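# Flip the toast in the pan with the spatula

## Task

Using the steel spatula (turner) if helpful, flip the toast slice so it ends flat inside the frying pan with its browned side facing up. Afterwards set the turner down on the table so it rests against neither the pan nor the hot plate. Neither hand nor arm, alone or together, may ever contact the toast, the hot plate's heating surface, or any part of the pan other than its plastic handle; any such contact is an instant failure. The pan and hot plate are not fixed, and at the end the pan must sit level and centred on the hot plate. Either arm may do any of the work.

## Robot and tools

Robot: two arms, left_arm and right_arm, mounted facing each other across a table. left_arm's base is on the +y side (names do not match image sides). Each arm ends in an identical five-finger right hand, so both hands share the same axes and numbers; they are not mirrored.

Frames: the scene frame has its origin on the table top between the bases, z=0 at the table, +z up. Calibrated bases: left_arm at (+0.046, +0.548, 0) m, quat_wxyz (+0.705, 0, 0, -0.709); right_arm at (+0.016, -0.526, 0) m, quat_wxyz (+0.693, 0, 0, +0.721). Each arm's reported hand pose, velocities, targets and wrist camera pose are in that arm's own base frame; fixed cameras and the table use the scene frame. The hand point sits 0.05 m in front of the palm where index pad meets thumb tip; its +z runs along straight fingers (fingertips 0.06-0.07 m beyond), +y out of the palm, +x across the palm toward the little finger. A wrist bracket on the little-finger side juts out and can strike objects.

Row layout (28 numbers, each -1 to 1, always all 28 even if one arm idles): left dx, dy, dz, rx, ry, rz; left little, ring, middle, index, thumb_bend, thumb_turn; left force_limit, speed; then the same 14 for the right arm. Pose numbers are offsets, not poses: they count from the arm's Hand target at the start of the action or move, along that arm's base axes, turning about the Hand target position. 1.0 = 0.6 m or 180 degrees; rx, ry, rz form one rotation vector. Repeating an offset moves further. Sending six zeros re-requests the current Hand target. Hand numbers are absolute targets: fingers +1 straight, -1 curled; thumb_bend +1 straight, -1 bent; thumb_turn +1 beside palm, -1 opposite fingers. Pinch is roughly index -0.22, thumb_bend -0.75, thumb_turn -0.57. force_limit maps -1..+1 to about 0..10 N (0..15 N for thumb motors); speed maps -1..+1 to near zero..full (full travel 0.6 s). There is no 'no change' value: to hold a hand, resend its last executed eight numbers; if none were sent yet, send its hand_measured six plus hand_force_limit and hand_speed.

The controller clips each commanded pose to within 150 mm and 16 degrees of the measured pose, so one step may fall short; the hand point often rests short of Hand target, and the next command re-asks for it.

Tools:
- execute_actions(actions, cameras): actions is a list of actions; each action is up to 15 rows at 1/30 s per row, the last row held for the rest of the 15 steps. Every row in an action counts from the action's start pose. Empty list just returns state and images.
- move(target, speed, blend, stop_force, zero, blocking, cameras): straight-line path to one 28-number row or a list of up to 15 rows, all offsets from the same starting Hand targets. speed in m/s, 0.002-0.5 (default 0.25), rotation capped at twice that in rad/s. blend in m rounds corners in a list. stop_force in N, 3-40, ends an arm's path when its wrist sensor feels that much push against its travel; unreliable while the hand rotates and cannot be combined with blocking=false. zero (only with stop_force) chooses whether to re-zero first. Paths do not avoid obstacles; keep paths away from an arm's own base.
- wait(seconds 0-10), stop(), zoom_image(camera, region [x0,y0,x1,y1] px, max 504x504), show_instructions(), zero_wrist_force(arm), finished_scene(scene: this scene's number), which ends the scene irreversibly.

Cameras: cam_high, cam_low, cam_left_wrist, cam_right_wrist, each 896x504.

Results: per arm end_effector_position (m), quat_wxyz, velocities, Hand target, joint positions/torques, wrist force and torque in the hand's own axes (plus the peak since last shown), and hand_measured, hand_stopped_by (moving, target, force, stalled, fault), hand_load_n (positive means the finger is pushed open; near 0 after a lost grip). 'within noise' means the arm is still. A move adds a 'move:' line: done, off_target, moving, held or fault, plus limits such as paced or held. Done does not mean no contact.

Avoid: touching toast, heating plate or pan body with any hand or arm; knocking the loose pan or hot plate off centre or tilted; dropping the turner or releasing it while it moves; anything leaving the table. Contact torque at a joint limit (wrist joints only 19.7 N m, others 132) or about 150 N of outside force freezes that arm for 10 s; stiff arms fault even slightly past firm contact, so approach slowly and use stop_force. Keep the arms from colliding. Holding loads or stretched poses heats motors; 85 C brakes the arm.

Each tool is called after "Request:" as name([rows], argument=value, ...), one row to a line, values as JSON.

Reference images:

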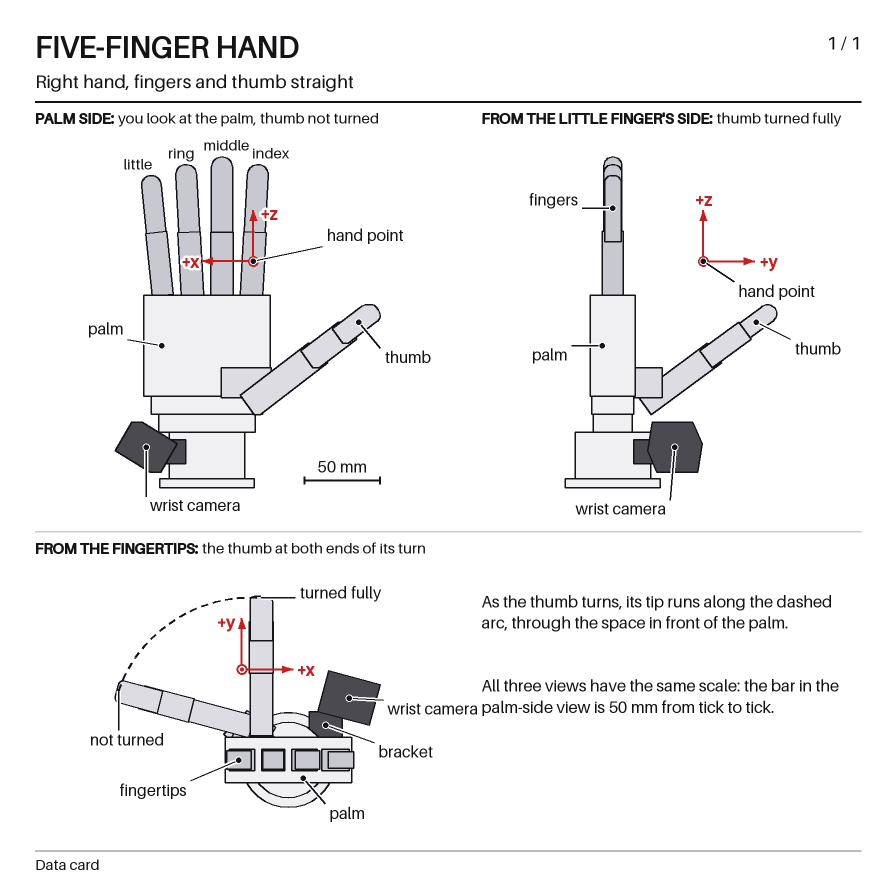

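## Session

Request:
wait(seconds=0.1)

Request:
zoom_image(camera="cam_high", region=[250, 200, 650, 450])

Request:
zoom_image(camera="cam_low", region=[250, 170, 650, 330])

Scene clock: 0.10 s.
left_arm: end_effector_position=(+0.0647, +0.2775, +0.4847) hand_measured=(+1.000, +1.000, +1.000, +1.000, +1.000, +1.000) hand_load_n=(+0.0, +0.0, +0.0, +0.0, +0.0, +0.0) hand_stopped_by=(target, target, target, target, target, target) hand_force_limit=0.00 hand_speed=-0.80 end_effector_quat_wxyz=(-0.001, -0.425, +0.905, -0.006) | right_arm: end_effector_position=(+0.2693, -0.1321, +0.4835) hand_measured=(+1.000, +1.000, +1.000, +1.000, +1.000, +1.000) hand_load_n=(+0.0, +0.0, +0.0, +0.5, +0.0, +0.0) hand_stopped_by=(target, target, target, target, target, target) hand_force_limit=0.00 hand_speed=-0.80 end_effector_quat_wxyz=(+0.018, +0.446, +0.895, +0.002)
Joint positions: left_arm=[0.579 -1.727 1.326 1.976 1.583 -1.871] | right_arm=[-1.216 -1.72 1.324 1.942 1.544 -1.862]
Joint velocities: within noise
Joint torques (N m): left_arm=[-0.31 -12.35 -21.78 3.28 0.03 0.28] | right_arm=[0.17 -13.63 -21.6 3.61 -0.25 0.03]
Motor temperatures (°C): left_arm=[34 31 31 36 34 41] | right_arm=[31 29 27 37 29 38]
Wrist force (N): left_arm=[0.1 0.3 0.1] | right_arm=[0.1 0.0 0.2]
Wrist torque (N m): left_arm=[0.03 -0.02 0.01] | right_arm=[0.00 -0.02 0.00]
Wrist force, peak (N): left_arm=[0.2 0.5 0.0] | right_arm=[0.1 -0.2 0.0]
Hand target: left_arm +0.0648, +0.2775, +0.4847; -0.001, -0.425, +0.905, -0.006 | right_arm +0.2693, -0.1321, +0.4835; +0.018, +0.446, +0.895, +0.002
wait: 0.10 s; no rest
camera_calibration:
cam_left_wrist: T_world_to_cam=[[-0.900449, 0.434898, 0.00742822, -0.0637469], [0.372033, 0.761215, 0.531171, -0.497381], [0.225351, 0.481056, -0.847232, 0.374174], [0, 0, 0, 1]] pos_world=[0.0433208, 0.226339, 0.58168]
cam_right_wrist: T_world_to_cam=[[0.643652, 0.765318, -0.000505612, -0.0625378], [0.642122, -0.539681, 0.544448, -0.502371], [0.416403, -0.35076, -0.838794, 0.360555], [0, 0, 0, 1]] pos_world=[0.2127, -0.0967905, 0.575915]

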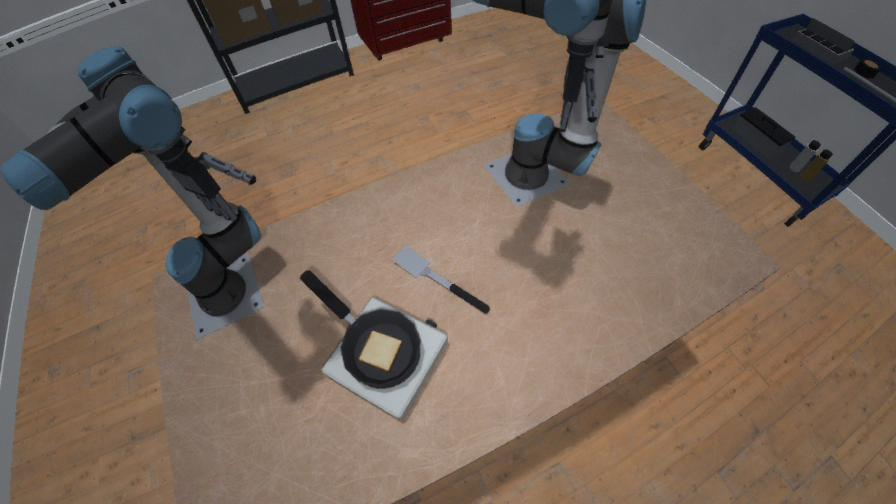

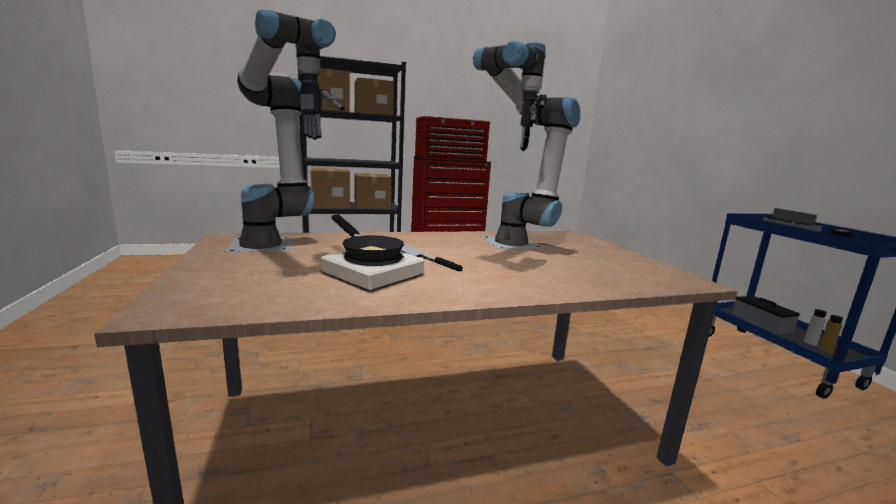

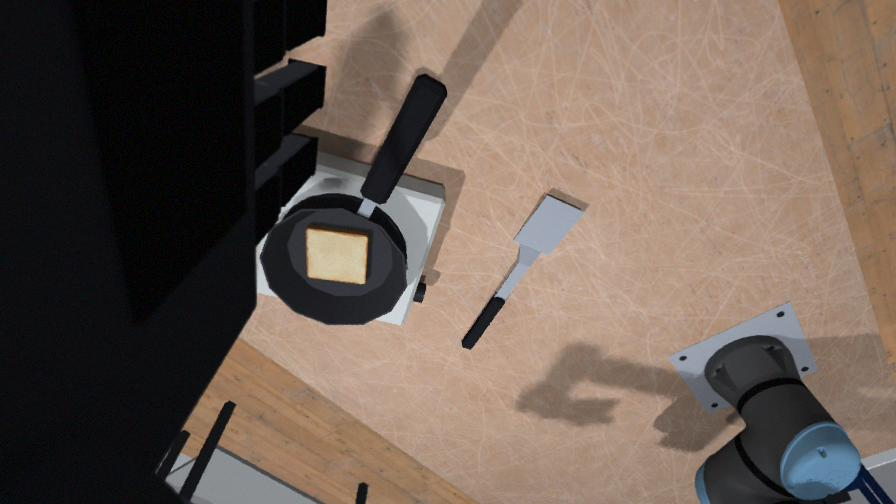

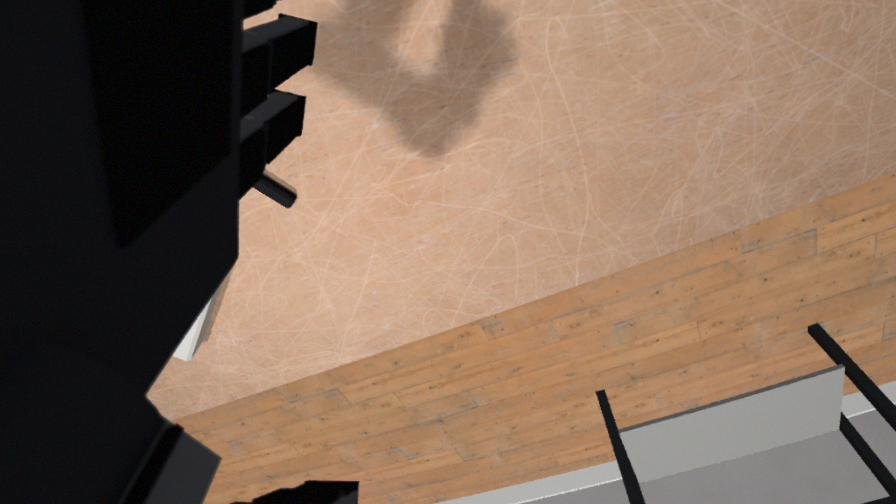

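Scaled by 1.260 from the camera's 896x504 image, which has a finer 1280x720 frame.

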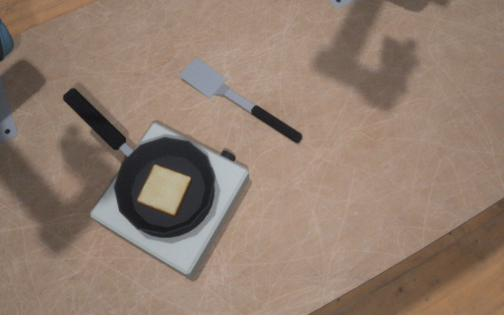

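Scaled by 1.260 from the camera's 896x504 image, which has a finer 1280x720 frame.

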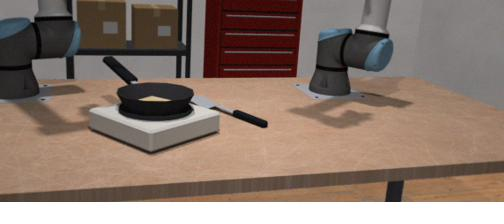

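Request:
zoom_image(camera="cam_left_wrist", region=[440, 180, 620, 360])

Request:
zoom_image(camera="cam_left_wrist", region=[240, 60, 460, 340])

Request:
zoom_image(camera="cam_high", region=[290, 230, 500, 430])

Scaled by 2.800 from the camera's 896x504 image, which has a finer 1280x720 frame.

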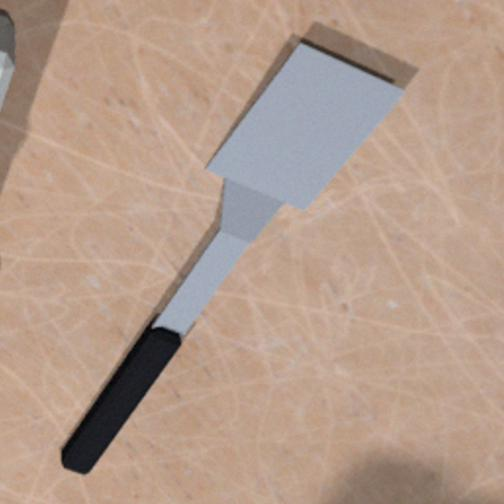

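Scaled by 1.800 from the camera's 896x504 image, which has a finer 1280x720 frame.

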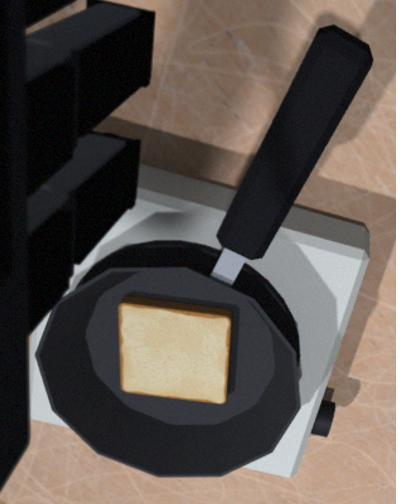

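Scaled by 2.400 from the camera's 896x504 image, which has a finer 1280x720 frame.

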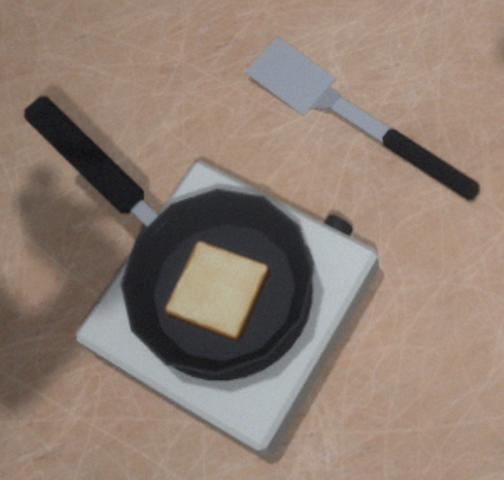

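Request:
move(target=[0,0,0,0,0,0,1,1,1,1,1,1,0,-0.8,0.6117,-0.3772,-0.4725,-0.3801,-0.2039,0.8189,0.1,0.1,0.1,0.1,0.65,-1,0,-0.2], speed=0.25)

Scene clock: 39.33 s.
left_arm: end_effector_position=(+0.0647, +0.2775, +0.4847) hand_measured=(+1.000, +1.000, +1.000, +1.000, +1.000, +1.000) hand_load_n=(+0.0, +0.0, +0.0, +0.0, +0.0, +0.0) hand_stopped_by=(target, target, target, target, target, target) hand_force_limit=0.00 hand_speed=-0.80 end_effector_quat_wxyz=(-0.001, -0.425, +0.905, -0.006) | right_arm: end_effector_position=(+0.6363, -0.3584, +0.2000) hand_measured=(+0.100, +0.100, +0.100, +0.100, +0.650, -1.000) hand_load_n=(+0.0, +0.0, +0.0, +0.0, +0.0, +0.0) hand_stopped_by=(target, target, target, target, target, target) hand_force_limit=0.00 hand_speed=-0.20 end_effector_quat_wxyz=(-0.378, +0.742, -0.493, +0.251)
Joint positions: left_arm=[0.579 -1.727 1.326 1.976 1.583 -1.871] | right_arm=[-0.941 -0.557 0.458 1.363 0.664 -4.33]
Joint velocities: within noise
Joint torques (N m): left_arm=[-5.11 -7.69 -18.85 2.77 0.22 0.32] | right_arm=[-7.47 -59.59 -28.75 1.35 -1.09 -1.28]
Motor temperatures (°C): left_arm=[33 31 31 36 34 41] | right_arm=[31 29 27 37 29 38]
Wrist force (N): left_arm=[0.2 0.5 0.2] | right_arm=[0.8 -0.5 -0.3]
Wrist torque (N m): left_arm=[0.06 -0.04 0.03] | right_arm=[0.16 -0.07 0.18]
Wrist force, peak (N): left_arm=[0.2 0.7 0.1] | right_arm=[1.1 -0.7 -0.7]
Hand target: left_arm +0.0648, +0.2775, +0.4847; -0.001, -0.425, +0.905, -0.006 | right_arm +0.6363, -0.3584, +0.2000; -0.378, +0.742, -0.493, +0.251
Off the commanded pose: left_arm 0.000 m, 0 deg | right_arm 0.000 m, 0 deg.
move: done
camera_calibration:
cam_left_wrist: T_world_to_cam=[[-0.900449, 0.434898, 0.00742842, -0.063747], [0.372033, 0.761215, 0.531171, -0.497381], [0.22535, 0.481056, -0.847232, 0.374174], [0, 0, 0, 1]] pos_world=[0.0433208, 0.226339, 0.58168]
cam_right_wrist: T_world_to_cam=[[-0.431982, -0.424138, -0.795926, 0.291541], [-0.814725, 0.562015, 0.142695, 0.696388], [0.3868, 0.710103, -0.588337, 0.239458], [0, 0, 0, 1]] pos_world=[0.600683, -0.437767, 0.273556]

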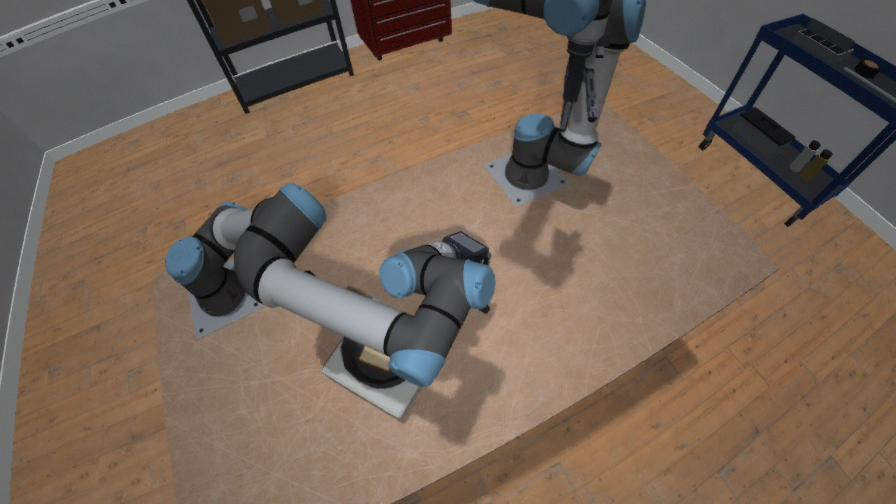

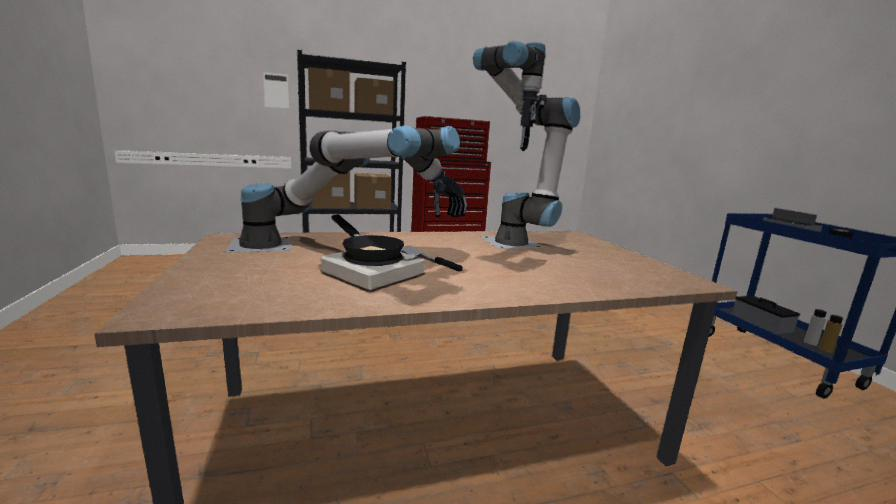

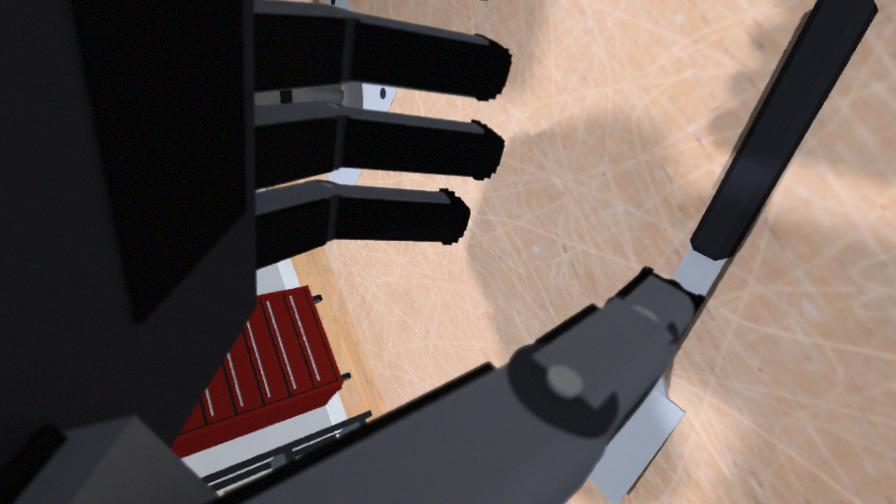

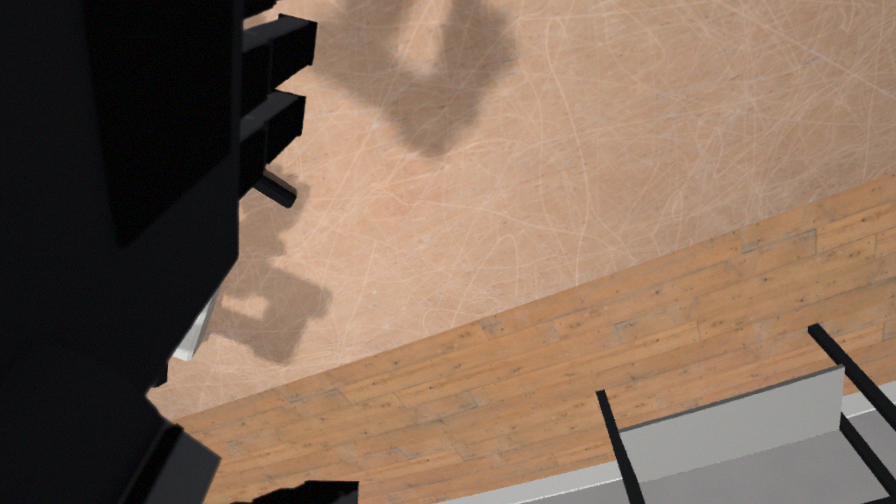

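Request:
move(target=[0,0,0,0,0,0,1,1,1,1,1,1,0,-0.8,0.0187,0.0215,-0.18,0,0,0.0111,0.1,0.1,0.1,0.1,0.65,-1,0,-0.2], speed=0.15, cameras=["cam_left_wrist","cam_low"])

Request:
zoom_image(camera="cam_left_wrist", region=[560, 0, 896, 260])

Request:
zoom_image(camera="cam_low", region=[400, 160, 500, 290])

Scene clock: 46.23 s.
left_arm: end_effector_position=(+0.0647, +0.2775, +0.4847) hand_measured=(+1.000, +1.000, +1.000, +1.000, +1.000, +1.000) hand_load_n=(+0.0, +0.0, +0.0, +0.0, +0.0, +0.0) hand_stopped_by=(target, target, target, target, target, target) hand_force_limit=0.00 hand_speed=-0.80 end_effector_quat_wxyz=(-0.001, -0.425, +0.905, -0.006) | right_arm: end_effector_position=(+0.6476, -0.3454, +0.0921) hand_measured=(+0.100, +0.100, +0.100, +0.100, +0.650, -1.000) hand_load_n=(+0.0, +0.0, +0.0, +0.0, +0.0, +0.0) hand_stopped_by=(target, target, target, target, target, target) hand_force_limit=0.00 hand_speed=-0.20 end_effector_quat_wxyz=(-0.383, +0.751, -0.480, +0.245)
Joint positions: left_arm=[0.579 -1.727 1.326 1.976 1.583 -1.871] | right_arm=[-0.916 -0.519 0.664 1.131 0.661 -4.346]
Joint velocities: within noise
Joint torques (N m): left_arm=[-6.85 -8.25 -15.54 2.4 0.41 0.73] | right_arm=[-8.57 -63.88 -26.61 4.8 -2.29 1.27]
Motor temperatures (°C): left_arm=[33 31 31 36 34 41] | right_arm=[30 29 27 37 29 38]
Wrist force (N): left_arm=[0.2 0.2 0.2] | right_arm=[1.1 -0.8 -0.1]
Wrist torque (N m): left_arm=[0.02 -0.05 0.01] | right_arm=[0.10 -0.13 0.22]
Wrist force, peak (N): left_arm=[0.3 0.6 0.0] | right_arm=[1.0 -1.2 -1.3]
Hand target: left_arm +0.0648, +0.2775, +0.4847; -0.001, -0.425, +0.905, -0.006 | right_arm +0.6475, -0.3455, +0.0920; -0.383, +0.751, -0.480, +0.245
Off the commanded pose: left_arm 0.000 m, 0 deg | right_arm 0.000 m, 0 deg.
move: done
camera_calibration:
cam_left_wrist: T_world_to_cam=[[-0.900449, 0.434898, 0.00742897, -0.063747], [0.372033, 0.761216, 0.53117, -0.497381], [0.22535, 0.481056, -0.847233, 0.374174], [0, 0, 0, 1]] pos_world=[0.0433214, 0.226339, 0.58168]
Images, in order (width x height): cam_low 896x504, cam_left_wrist 896x504.

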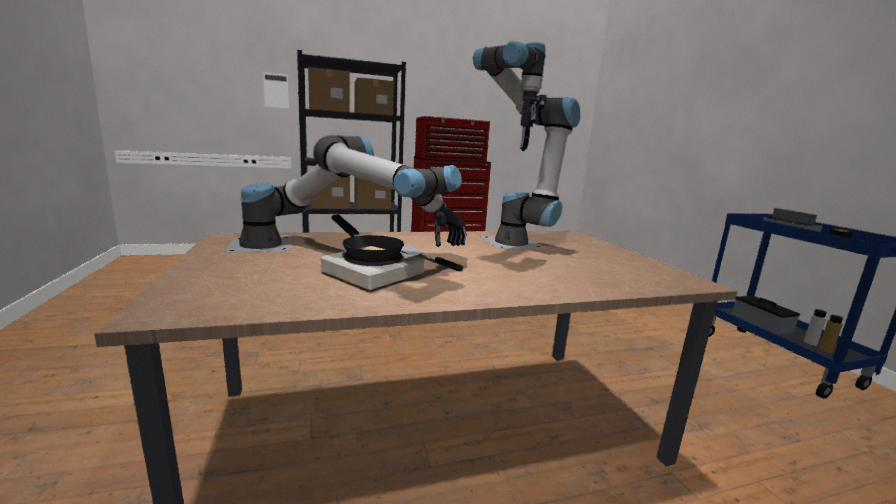

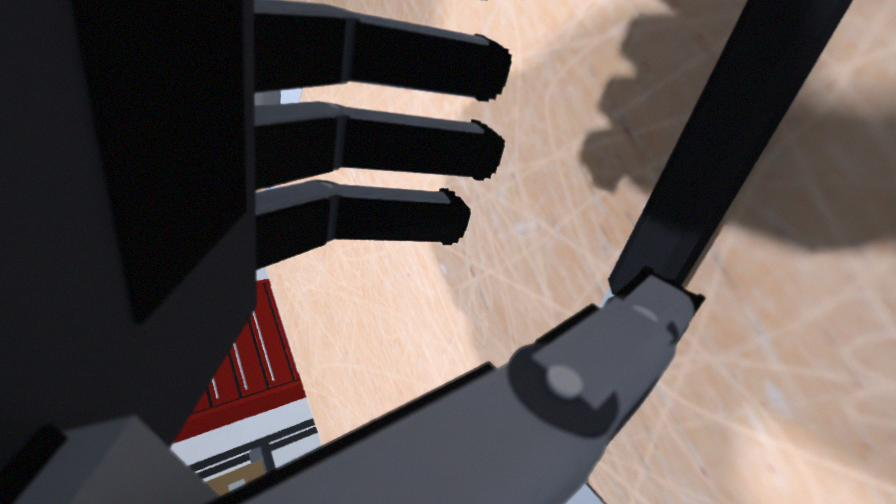

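Scaled by 1.500 from the camera's 896x504 image, which has a finer 1280x720 frame.

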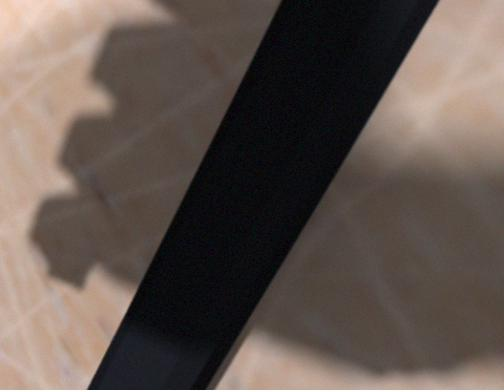

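Scaled by 3.877 from the camera's 896x504 image, which has a finer 1280x720 frame.

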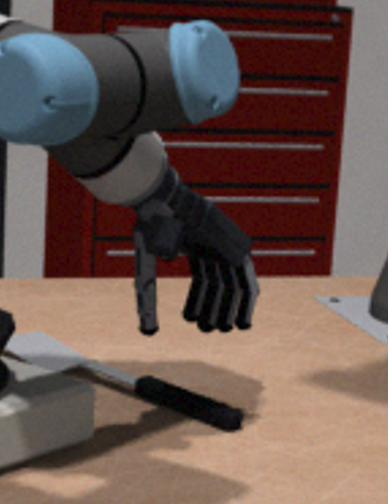

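Request:
move(target=[0,0,0,0,0,0,1,1,1,1,1,1,0,-0.8,0,0,-0.09,0,0,0,0.1,0.1,0.1,0.1,0.65,-1,0,-0.2], speed=0.08, cameras=["cam_left_wrist"])

Request:
move(target=[0,0,0,0,0,0,1,1,1,1,1,1,0,-0.8,0,0,-0.04,0,0,0,0.1,0.1,0.1,0.1,0.65,-1,0,-0.2], speed=0.015, stop_force=3, cameras=["cam_left_wrist","cam_low"])

Request:
zoom_image(camera="cam_low", region=[400, 180, 500, 290])

Scene clock: 51.70 s.
left_arm: end_effector_position=(+0.0647, +0.2775, +0.4847) hand_measured=(+1.000, +1.000, +1.000, +1.000, +1.000, +1.000) hand_load_n=(+0.0, +0.0, +0.0, +0.0, +0.0, +0.0) hand_stopped_by=(target, target, target, target, target, target) hand_force_limit=0.00 hand_speed=-0.80 end_effector_quat_wxyz=(-0.001, -0.425, +0.905, -0.006) | right_arm: end_effector_position=(+0.6475, -0.3455, +0.0380) hand_measured=(+0.100, +0.100, +0.100, +0.100, +0.650, -1.000) hand_load_n=(+0.0, +0.0, +0.0, +0.0, +0.0, +0.0) hand_stopped_by=(target, target, target, target, target, target) hand_force_limit=0.00 hand_speed=-0.20 end_effector_quat_wxyz=(-0.383, +0.751, -0.480, +0.245)
Joint positions: left_arm=[0.579 -1.727 1.326 1.976 1.583 -1.871] | right_arm=[-0.916 -0.481 0.729 1.028 0.661 -4.346]
Joint velocities: within noise
Joint torques (N m): left_arm=[-8.33 -8.83 -14.44 2.26 0.36 0.51] | right_arm=[-7.15 -69.81 -31.54 6.12 -0.97 1.34]
Motor temperatures (°C): left_arm=[33 31 31 36 34 41] | right_arm=[30 29 27 37 29 38]
Wrist force (N): left_arm=[0.3 0.3 0.0] | right_arm=[1.2 -0.8 -0.4]
Wrist torque (N m): left_arm=[0.05 -0.04 0.02] | right_arm=[0.12 -0.12 0.25]
Wrist force, peak (N): left_arm=[0.4 0.6 0.2] | right_arm=[1.2 -1.6 -0.9]
Hand target: left_arm +0.0648, +0.2775, +0.4847; -0.001, -0.425, +0.905, -0.006 | right_arm +0.6475, -0.3455, +0.0380; -0.383, +0.751, -0.480, +0.245
Off the commanded pose: left_arm 0.000 m, 0 deg | right_arm 0.000 m, 0 deg.
move: done
camera_calibration:
cam_left_wrist: T_world_to_cam=[[-0.900449, 0.434898, 0.00742913, -0.0637472], [0.372033, 0.761216, 0.53117, -0.497381], [0.22535, 0.481056, -0.847233, 0.374174], [0, 0, 0, 1]] pos_world=[0.0433214, 0.226339, 0.58168]
Images, in order (width x height): cam_left_wrist 896x504.

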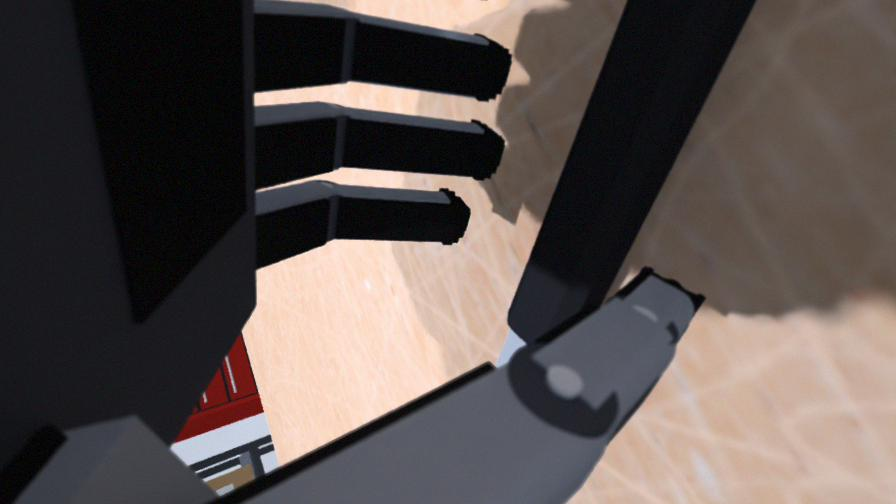

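Scene clock: 53.67 s.
left_arm: end_effector_position=(+0.0647, +0.2775, +0.4847) hand_measured=(+1.000, +1.000, +1.000, +1.000, +1.000, +1.000) hand_load_n=(+0.0, +0.0, +0.0, +0.0, +0.0, +0.0) hand_stopped_by=(target, target, target, target, target, target) hand_force_limit=0.00 hand_speed=-0.80 end_effector_quat_wxyz=(-0.001, -0.425, +0.905, -0.006) | right_arm: end_effector_position=(+0.6475, -0.3455, +0.0242) hand_measured=(+0.100, +0.100, +0.100, +0.100, +0.650, -1.000) hand_load_n=(+0.0, +0.0, -0.5, +0.0, +0.0, +0.0) hand_stopped_by=(target, target, target, target, target, target) hand_force_limit=0.00 hand_speed=-0.20 end_effector_quat_wxyz=(-0.383, +0.751, -0.480, +0.245)
Joint positions: left_arm=[0.579 -1.727 1.326 1.976 1.583 -1.871] | right_arm=[-0.916 -0.468 0.74 1.004 0.661 -4.346]
Joint velocities: within noise
Joint torques (N m): left_arm=[-8.91 -8.21 -13.09 1.94 0.48 0.7] | right_arm=[-2.29 -68.49 -29.12 5.81 0.21 -0.49]
Motor temperatures (°C): left_arm=[33 31 31 36 34 41] | right_arm=[30 29 27 37 29 38]
Wrist force (N): left_arm=[0.1 0.2 0.0] | right_arm=[1.8 -3.2 -1.8]
Wrist torque (N m): left_arm=[0.03 -0.02 0.00] | right_arm=[0.17 -0.09 0.21]
Wrist force, peak (N): left_arm=[0.2 0.4 0.3] | right_arm=[2.4 -10.2 -7.0]
Hand target: left_arm +0.0648, +0.2775, +0.4847; -0.001, -0.425, +0.905, -0.006 | right_arm +0.6475, -0.3455, +0.0242; -0.383, +0.751, -0.480, +0.245 (not the last commanded pose)
Off the commanded pose: left_arm 0.000 m, 0 deg | right_arm 0.010 m, 0 deg.
move: contact (right_arm)
camera_calibration:
cam_left_wrist: T_world_to_cam=[[-0.900449, 0.434898, 0.00742902, -0.063747], [0.372033, 0.761216, 0.53117, -0.497381], [0.22535, 0.481056, -0.847233, 0.374174], [0, 0, 0, 1]] pos_world=[0.0433214, 0.226339, 0.58168]
Images, in order (width x height): cam_low 896x504, cam_left_wrist 896x504.

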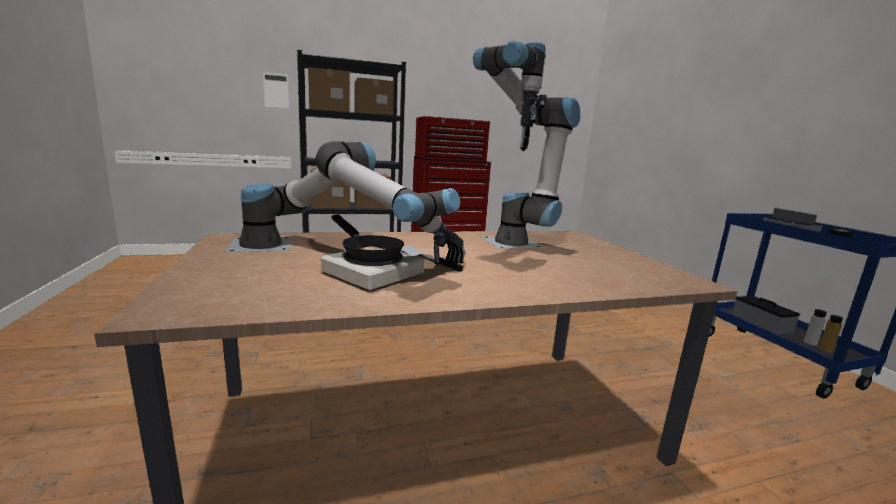

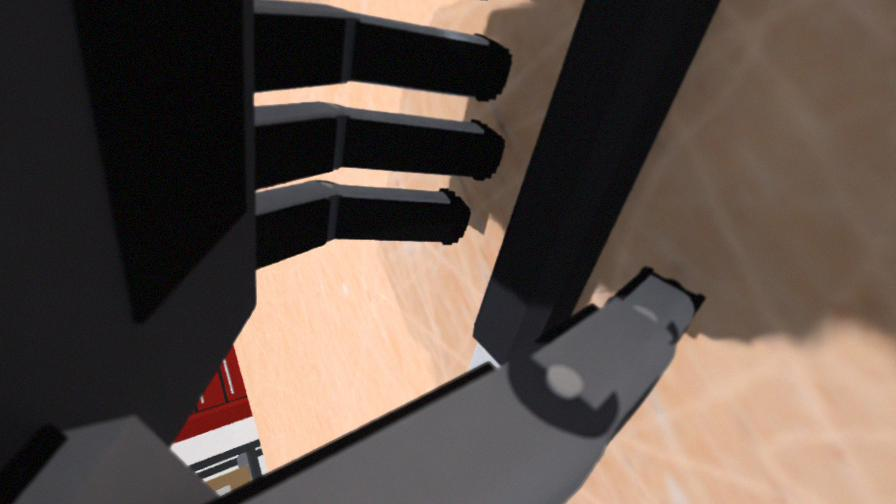

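Scaled by 4.582 from the camera's 896x504 image, which has a finer 1280x720 frame.

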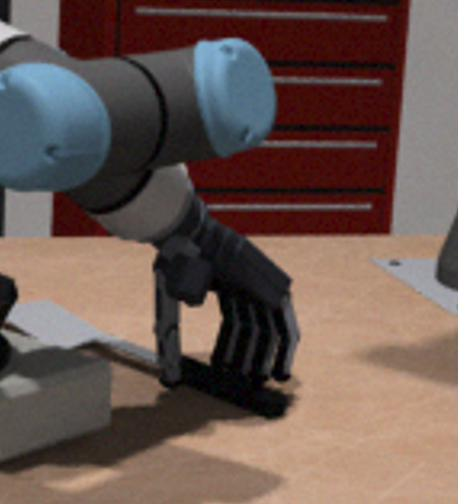

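Request:
move(target=[0,0,0,0,0,0,1,1,1,1,1,1,0,-0.8,0,0,0.005,0,0,0,0,0,0,0,0.52,-1,0,-0.3], speed=0.02, cameras=[])

Request:
move(target=[0,0,0,0,0,0,1,1,1,1,1,1,0,-0.8,0,0,-0.02,0,0,0,0,0,0,0,0.52,-1,0,-0.3], speed=0.008, stop_force=3, cameras=[])

Request:
move(target=[0,0,0,0,0,0,1,1,1,1,1,1,0,-0.8,0,0,0.002,0,0,0,-0.1,-0.1,-0.1,-0.1,0.5,-1,0,-0.3], speed=0.02, cameras=[])

Request:
move(target=[0,0,0,0,0,0,1,1,1,1,1,1,0,-0.8,0,0,-0.02,0,0,0,-0.1,-0.1,-0.1,-0.1,0.5,-1,0,-0.3], speed=0.008, stop_force=3, cameras=["cam_left_wrist"])

Scene clock: 56.33 s.
left_arm: end_effector_position=(+0.0647, +0.2775, +0.4847) hand_measured=(+1.000, +1.000, +1.000, +1.000, +1.000, +1.000) hand_load_n=(+0.0, +0.0, +0.0, +0.0, +0.0, +0.0) hand_stopped_by=(target, target, target, target, target, target) hand_force_limit=0.00 hand_speed=-0.80 end_effector_quat_wxyz=(-0.001, -0.425, +0.905, -0.006) | right_arm: end_effector_position=(+0.6475, -0.3455, +0.0272) hand_measured=(+0.000, +0.000, +0.000, +0.000, +0.520, -1.000) hand_load_n=(+0.0, +0.0, +0.0, +0.0, +0.0, +0.0) hand_stopped_by=(target, target, target, target, target, target) hand_force_limit=0.00 hand_speed=-0.30 end_effector_quat_wxyz=(-0.383, +0.751, -0.480, +0.245)
Joint positions: left_arm=[0.579 -1.727 1.326 1.976 1.583 -1.871] | right_arm=[-0.916 -0.471 0.738 1.009 0.661 -4.346]
Joint velocities: within noise
Joint torques (N m): left_arm=[-10.09 -8.57 -11.98 1.9 0.58 0.9] | right_arm=[-1.44 -66.6 -29.44 5.02 -1.64 -0.17]
Motor temperatures (°C): left_arm=[33 31 31 36 34 41] | right_arm=[30 29 27 37 29 38]
Wrist force (N): left_arm=[0.1 0.4 0.1] | right_arm=[1.4 -0.8 -0.4]
Wrist torque (N m): left_arm=[0.06 -0.02 0.02] | right_arm=[0.12 -0.13 0.27]
Wrist force, peak (N): left_arm=[0.5 0.3 0.3] | right_arm=[1.5 -3.5 -2.4]
Hand target: left_arm +0.0648, +0.2775, +0.4847; -0.001, -0.425, +0.905, -0.006 | right_arm +0.6475, -0.3455, +0.0272; -0.383, +0.751, -0.480, +0.245
Off the commanded pose: left_arm 0.000 m, 0 deg | right_arm 0.000 m, 0 deg.
move: done
No camera images: "cameras" was empty.

Scene clock: 57.93 s.
left_arm: end_effector_position=(+0.0647, +0.2775, +0.4847) hand_measured=(+1.000, +1.000, +1.000, +1.000, +1.000, +1.000) hand_load_n=(+0.0, +0.0, +0.0, +0.0, +0.0, +0.0) hand_stopped_by=(target, target, target, target, target, target) hand_force_limit=0.00 hand_speed=-0.80 end_effector_quat_wxyz=(-0.001, -0.425, +0.905, -0.006) | right_arm: end_effector_position=(+0.6475, -0.3455, +0.0228) hand_measured=(+0.000, +0.000, +0.000, +0.000, +0.520, -1.000) hand_load_n=(+0.0, +0.0, -0.5, +0.5, +0.0, +0.0) hand_stopped_by=(target, target, target, target, target, target) hand_force_limit=0.00 hand_speed=-0.30 end_effector_quat_wxyz=(-0.383, +0.751, -0.480, +0.245)
Joint positions: left_arm=[0.579 -1.727 1.326 1.976 1.583 -1.871] | right_arm=[-0.916 -0.467 0.741 1.002 0.661 -4.346]
Joint velocities: within noise
Joint torques (N m): left_arm=[-9.46 -8.59 -12.51 1.56 0.51 0.64] | right_arm=[-2.95 -68.59 -30.46 5.77 0.44 -1.08]
Motor temperatures (°C): left_arm=[33 31 31 36 34 41] | right_arm=[30 29 27 37 29 38]
Wrist force (N): left_arm=[0.4 0.1 0.3] | right_arm=[1.7 -4.4 -2.5]
Wrist torque (N m): left_arm=[0.00 -0.07 0.02] | right_arm=[0.16 -0.09 0.19]
Wrist force, peak (N): left_arm=[0.1 0.6 0.5] | right_arm=[1.7 -7.9 -4.5]
Hand target: left_arm +0.0648, +0.2775, +0.4847; -0.001, -0.425, +0.905, -0.006 | right_arm +0.6475, -0.3455, +0.0228; -0.383, +0.751, -0.480, +0.245 (not the last commanded pose)
Off the commanded pose: left_arm 0.000 m, 0 deg | right_arm 0.008 m, 0 deg.
move: contact (right_arm)
No camera images: "cameras" was empty.

Scene clock: 58.63 s.
left_arm: end_effector_position=(+0.0647, +0.2775, +0.4847) hand_measured=(+1.000, +1.000, +1.000, +1.000, +1.000, +1.000) hand_load_n=(+0.0, +0.0, +0.0, +0.0, -0.5, +0.0) hand_stopped_by=(target, target, target, target, target, target) hand_force_limit=0.00 hand_speed=-0.80 end_effector_quat_wxyz=(-0.001, -0.425, +0.905, -0.006) | right_arm: end_effector_position=(+0.6475, -0.3455, +0.0240) hand_measured=(-0.100, -0.100, -0.100, -0.100, +0.500, -1.000) hand_load_n=(+0.0, +0.0, +0.0, +0.0, +0.0, +0.0) hand_stopped_by=(target, target, target, target, target, target) hand_force_limit=0.00 hand_speed=-0.30 end_effector_quat_wxyz=(-0.383, +0.751, -0.480, +0.245)
Joint positions: left_arm=[0.579 -1.727 1.326 1.976 1.583 -1.871] | right_arm=[-0.916 -0.468 0.74 1.004 0.661 -4.346]
Joint velocities: within noise
Joint torques (N m): left_arm=[-11.41 -8.88 -11.76 1.66 0.65 0.82] | right_arm=[-3.97 -68.11 -30.67 5.64 -2.9 -1.22]
Motor temperatures (°C): left_arm=[33 31 31 36 34 41] | right_arm=[30 29 27 37 29 38]
Wrist force (N): left_arm=[0.2 0.3 0.0] | right_arm=[1.1 -0.6 -0.4]
Wrist torque (N m): left_arm=[0.04 -0.03 0.02] | right_arm=[0.17 -0.09 0.26]
Wrist force, peak (N): left_arm=[0.1 0.3 0.5] | right_arm=[2.0 -4.0 -2.3]
Hand target: left_arm +0.0648, +0.2775, +0.4847; -0.001, -0.425, +0.905, -0.006 | right_arm +0.6475, -0.3455, +0.0240; -0.383, +0.751, -0.480, +0.245
Off the commanded pose: left_arm 0.000 m, 0 deg | right_arm 0.000 m, 0 deg.
move: done
No camera images: "cameras" was empty.

Scene clock: 60.10 s.
left_arm: end_effector_position=(+0.0647, +0.2775, +0.4847) hand_measured=(+1.000, +1.000, +1.000, +1.000, +1.000, +1.000) hand_load_n=(+0.0, +0.0, +0.0, +0.0, -0.5, +0.0) hand_stopped_by=(target, target, target, target, target, target) hand_force_limit=0.00 hand_speed=-0.80 end_effector_quat_wxyz=(-0.001, -0.425, +0.905, -0.006) | right_arm: end_effector_position=(+0.6475, -0.3455, +0.0206) hand_measured=(-0.100, -0.100, -0.100, -0.100, +0.500, -1.000) hand_load_n=(+0.0, +0.0, -0.5, +0.0, +0.0, +0.0) hand_stopped_by=(target, target, target, target, target, target) hand_force_limit=0.00 hand_speed=-0.30 end_effector_quat_wxyz=(-0.383, +0.751, -0.480, +0.245)
Joint positions: left_arm=[0.579 -1.727 1.326 1.976 1.583 -1.871] | right_arm=[-0.916 -0.465 0.743 0.998 0.661 -4.346]
Joint velocities: within noise
Joint torques (N m): left_arm=[-10.34 -9 -11.04 1.62 0.73 1.1] | right_arm=[-4.25 -68.5 -29.43 5.8 0 -1.12]
Motor temperatures (°C): left_arm=[33 31 31 36 34 41] | right_arm=[30 29 27 37 29 38]
Wrist force (N): left_arm=[0.1 0.2 0.3] | right_arm=[1.8 -3.2 -1.6]
Wrist torque (N m): left_arm=[0.01 -0.03 0.01] | right_arm=[0.17 -0.07 0.20]
Wrist force, peak (N): left_arm=[0.3 0.4 0.4] | right_arm=[1.7 -7.2 -3.4]
Hand target: left_arm +0.0648, +0.2775, +0.4847; -0.001, -0.425, +0.905, -0.006 | right_arm +0.6475, -0.3455, +0.0206; -0.383, +0.751, -0.480, +0.245 (not the last commanded pose)
Off the commanded pose: left_arm 0.000 m, 0 deg | right_arm 0.009 m, 0 deg.
move: contact (right_arm)
camera_calibration:
cam_left_wrist: T_world_to_cam=[[-0.900449, 0.434899, 0.00742972, -0.0637474], [0.372035, 0.761216, 0.531169, -0.49738], [0.225349, 0.481055, -0.847233, 0.374175], [0, 0, 0, 1]] pos_world=[0.0433217, 0.226339, 0.58168]
Images, in order (width x height): cam_left_wrist 896x504.

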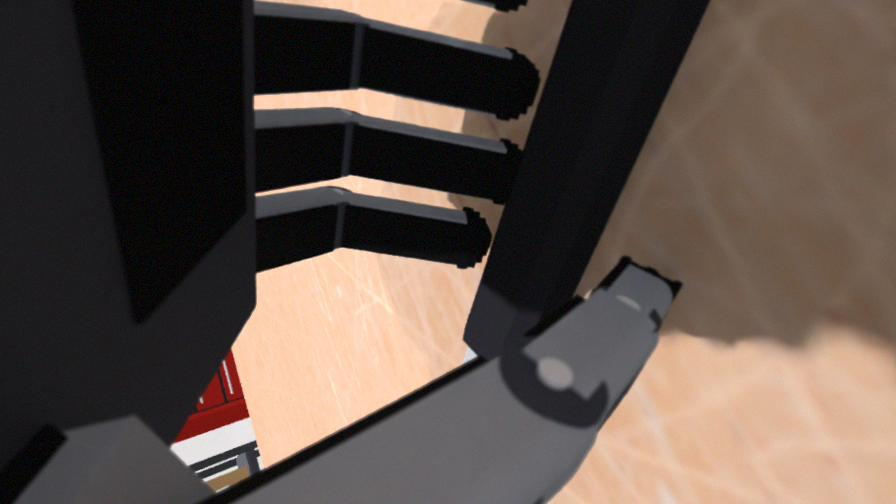

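Request:
move(target=[0,0,0,0,0,0,1,1,1,1,1,1,0,-0.8,0,0,0.0017,0,0,0,-0.5,-0.5,-0.5,-0.5,0.3,-1,-0.3,-0.75], speed=0.02, cameras=["cam_left_wrist"])

Request:
wait(seconds=1, cameras=["cam_left_wrist"])

Scene clock: 62.13 s.
left_arm: end_effector_position=(+0.0648, +0.2775, +0.4847) hand_measured=(+1.000, +1.000, +1.000, +1.000, +1.000, +1.000) hand_load_n=(+0.0, +0.0, +0.0, +0.0, +0.0, +0.0) hand_stopped_by=(target, target, target, target, target, target) hand_force_limit=0.00 hand_speed=-0.80 end_effector_quat_wxyz=(-0.001, -0.425, +0.905, -0.006) | right_arm: end_effector_position=(+0.6475, -0.3455, +0.0216) hand_measured=(-0.500, -0.376, -0.264, -0.320, +0.404, -1.000) hand_load_n=(+0.0, +4.5, +1.0, +4.0, +10.5, +1.0) hand_stopped_by=(target, force, force, force, force, target) hand_force_limit=-0.30 hand_speed=-0.75 end_effector_quat_wxyz=(-0.383, +0.751, -0.480, +0.245)
Joint positions: left_arm=[0.579 -1.727 1.326 1.976 1.583 -1.871] | right_arm=[-0.916 -0.466 0.742 1 0.661 -4.346]
Joint velocities: within noise
Joint torques (N m): left_arm=[-9.55 -9.21 -12.42 1.6 0.69 0.93] | right_arm=[-4.64 -65.5 -27.6 3.92 -1.25 -0.98]
Motor temperatures (°C): left_arm=[33 31 31 36 34 41] | right_arm=[30 29 27 37 29 38]
Wrist force (N): left_arm=[0.2 0.3 0.1] | right_arm=[1.7 -2.5 -0.8]
Wrist torque (N m): left_arm=[0.04 -0.02 0.02] | right_arm=[0.04 -0.15 0.18]
Wrist force, peak (N): left_arm=[0.5 0.2 0.4] | right_arm=[1.7 -3.6 -1.8]
Hand target: left_arm +0.0648, +0.2775, +0.4847; -0.001, -0.425, +0.905, -0.006 | right_arm +0.6475, -0.3455, +0.0216; -0.383, +0.751, -0.480, +0.245
Off the commanded pose: left_arm 0.000 m, 0 deg | right_arm 0.000 m, 0 deg.
move: done
camera_calibration:
cam_left_wrist: T_world_to_cam=[[-0.900449, 0.434899, 0.00742934, -0.0637471], [0.372035, 0.761215, 0.53117, -0.497381], [0.22535, 0.481055, -0.847233, 0.374174], [0, 0, 0, 1]] pos_world=[0.0433218, 0.226339, 0.58168]
Images, in order (width x height): cam_left_wrist 896x504.

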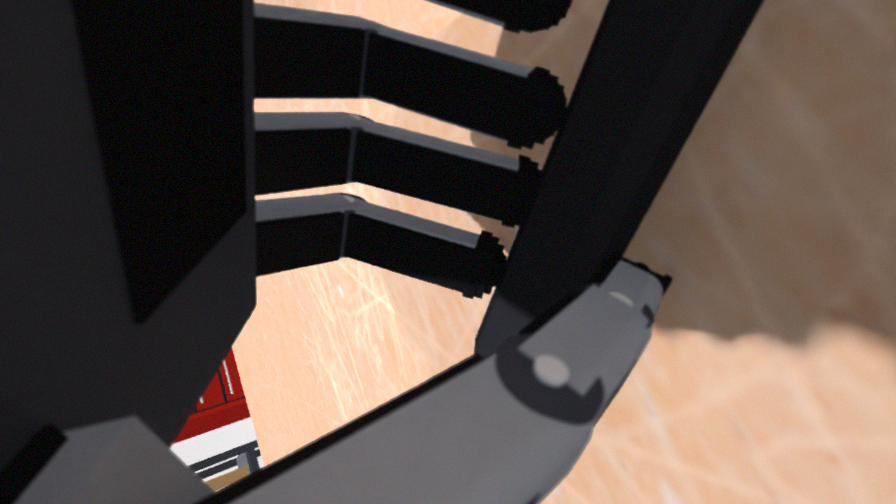

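Scene clock: 63.13 s.
left_arm: end_effector_position=(+0.0648, +0.2775, +0.4847) hand_measured=(+1.000, +1.000, +1.000, +1.000, +1.000, +1.000) hand_load_n=(+0.0, +0.0, +0.0, +0.0, +0.0, +0.0) hand_stopped_by=(target, target, target, target, target, target) hand_force_limit=0.00 hand_speed=-0.80 end_effector_quat_wxyz=(-0.001, -0.425, +0.905, -0.006) | right_arm: end_effector_position=(+0.6475, -0.3455, +0.0216) hand_measured=(-0.500, -0.376, -0.264, -0.320, +0.404, -1.000) hand_load_n=(+0.0, +4.5, +1.5, +4.5, +10.0, +1.0) hand_stopped_by=(target, force, force, force, force, target) hand_force_limit=-0.30 hand_speed=-0.75 end_effector_quat_wxyz=(-0.383, +0.751, -0.480, +0.245)
Joint positions: left_arm=[0.579 -1.727 1.326 1.976 1.583 -1.871] | right_arm=[-0.916 -0.466 0.742 1 0.661 -4.346]
Joint velocities: within noise
Joint torques (N m): left_arm=[-10.72 -8.7 -11.02 1.55 0.78 1.02] | right_arm=[-5.15 -60.42 -23.14 0.62 -1.99 -1.07]
Motor temperatures (°C): left_arm=[33 31 31 36 34 41] | right_arm=[30 29 27 37 29 38]
Wrist force (N): left_arm=[-0.1 0.4 0.6] | right_arm=[1.7 -2.2 -0.7]
Wrist torque (N m): left_arm=[0.02 -0.01 0.00] | right_arm=[0.06 -0.13 0.18]
Wrist force, peak (N): left_arm=[-0.1 0.4 0.6] | right_arm=[1.5 -2.7 -0.9]
Hand target: left_arm +0.0648, +0.2775, +0.4847; -0.001, -0.425, +0.905, -0.006 | right_arm +0.6475, -0.3455, +0.0216; -0.383, +0.751, -0.480, +0.245
Off the commanded pose: left_arm 0.000 m, 0 deg | right_arm 0.000 m, 0 deg.
wait: 1.00 s; at rest by 0.17 s
camera_calibration:
cam_left_wrist: T_world_to_cam=[[-0.900449, 0.434899, 0.00742923, -0.0637471], [0.372035, 0.761215, 0.53117, -0.497381], [0.22535, 0.481055, -0.847233, 0.374174], [0, 0, 0, 1]] pos_world=[0.0433218, 0.226339, 0.58168]
Images, in order (width x height): cam_left_wrist 896x504.

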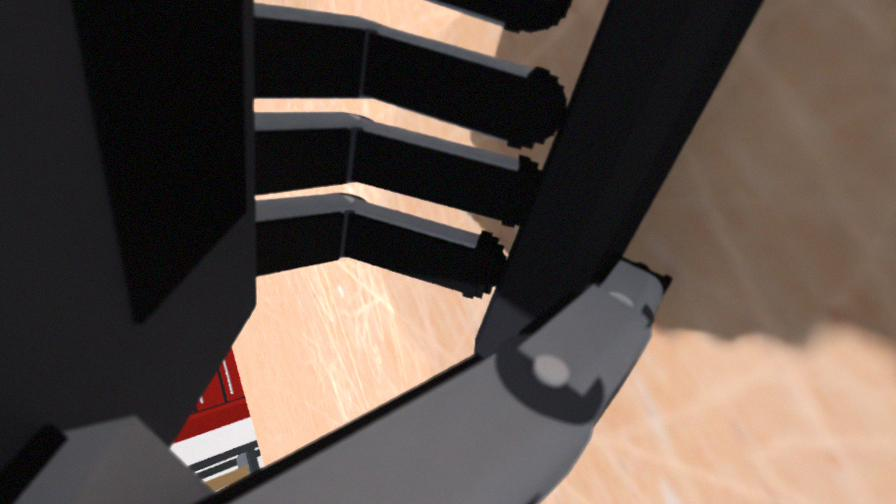

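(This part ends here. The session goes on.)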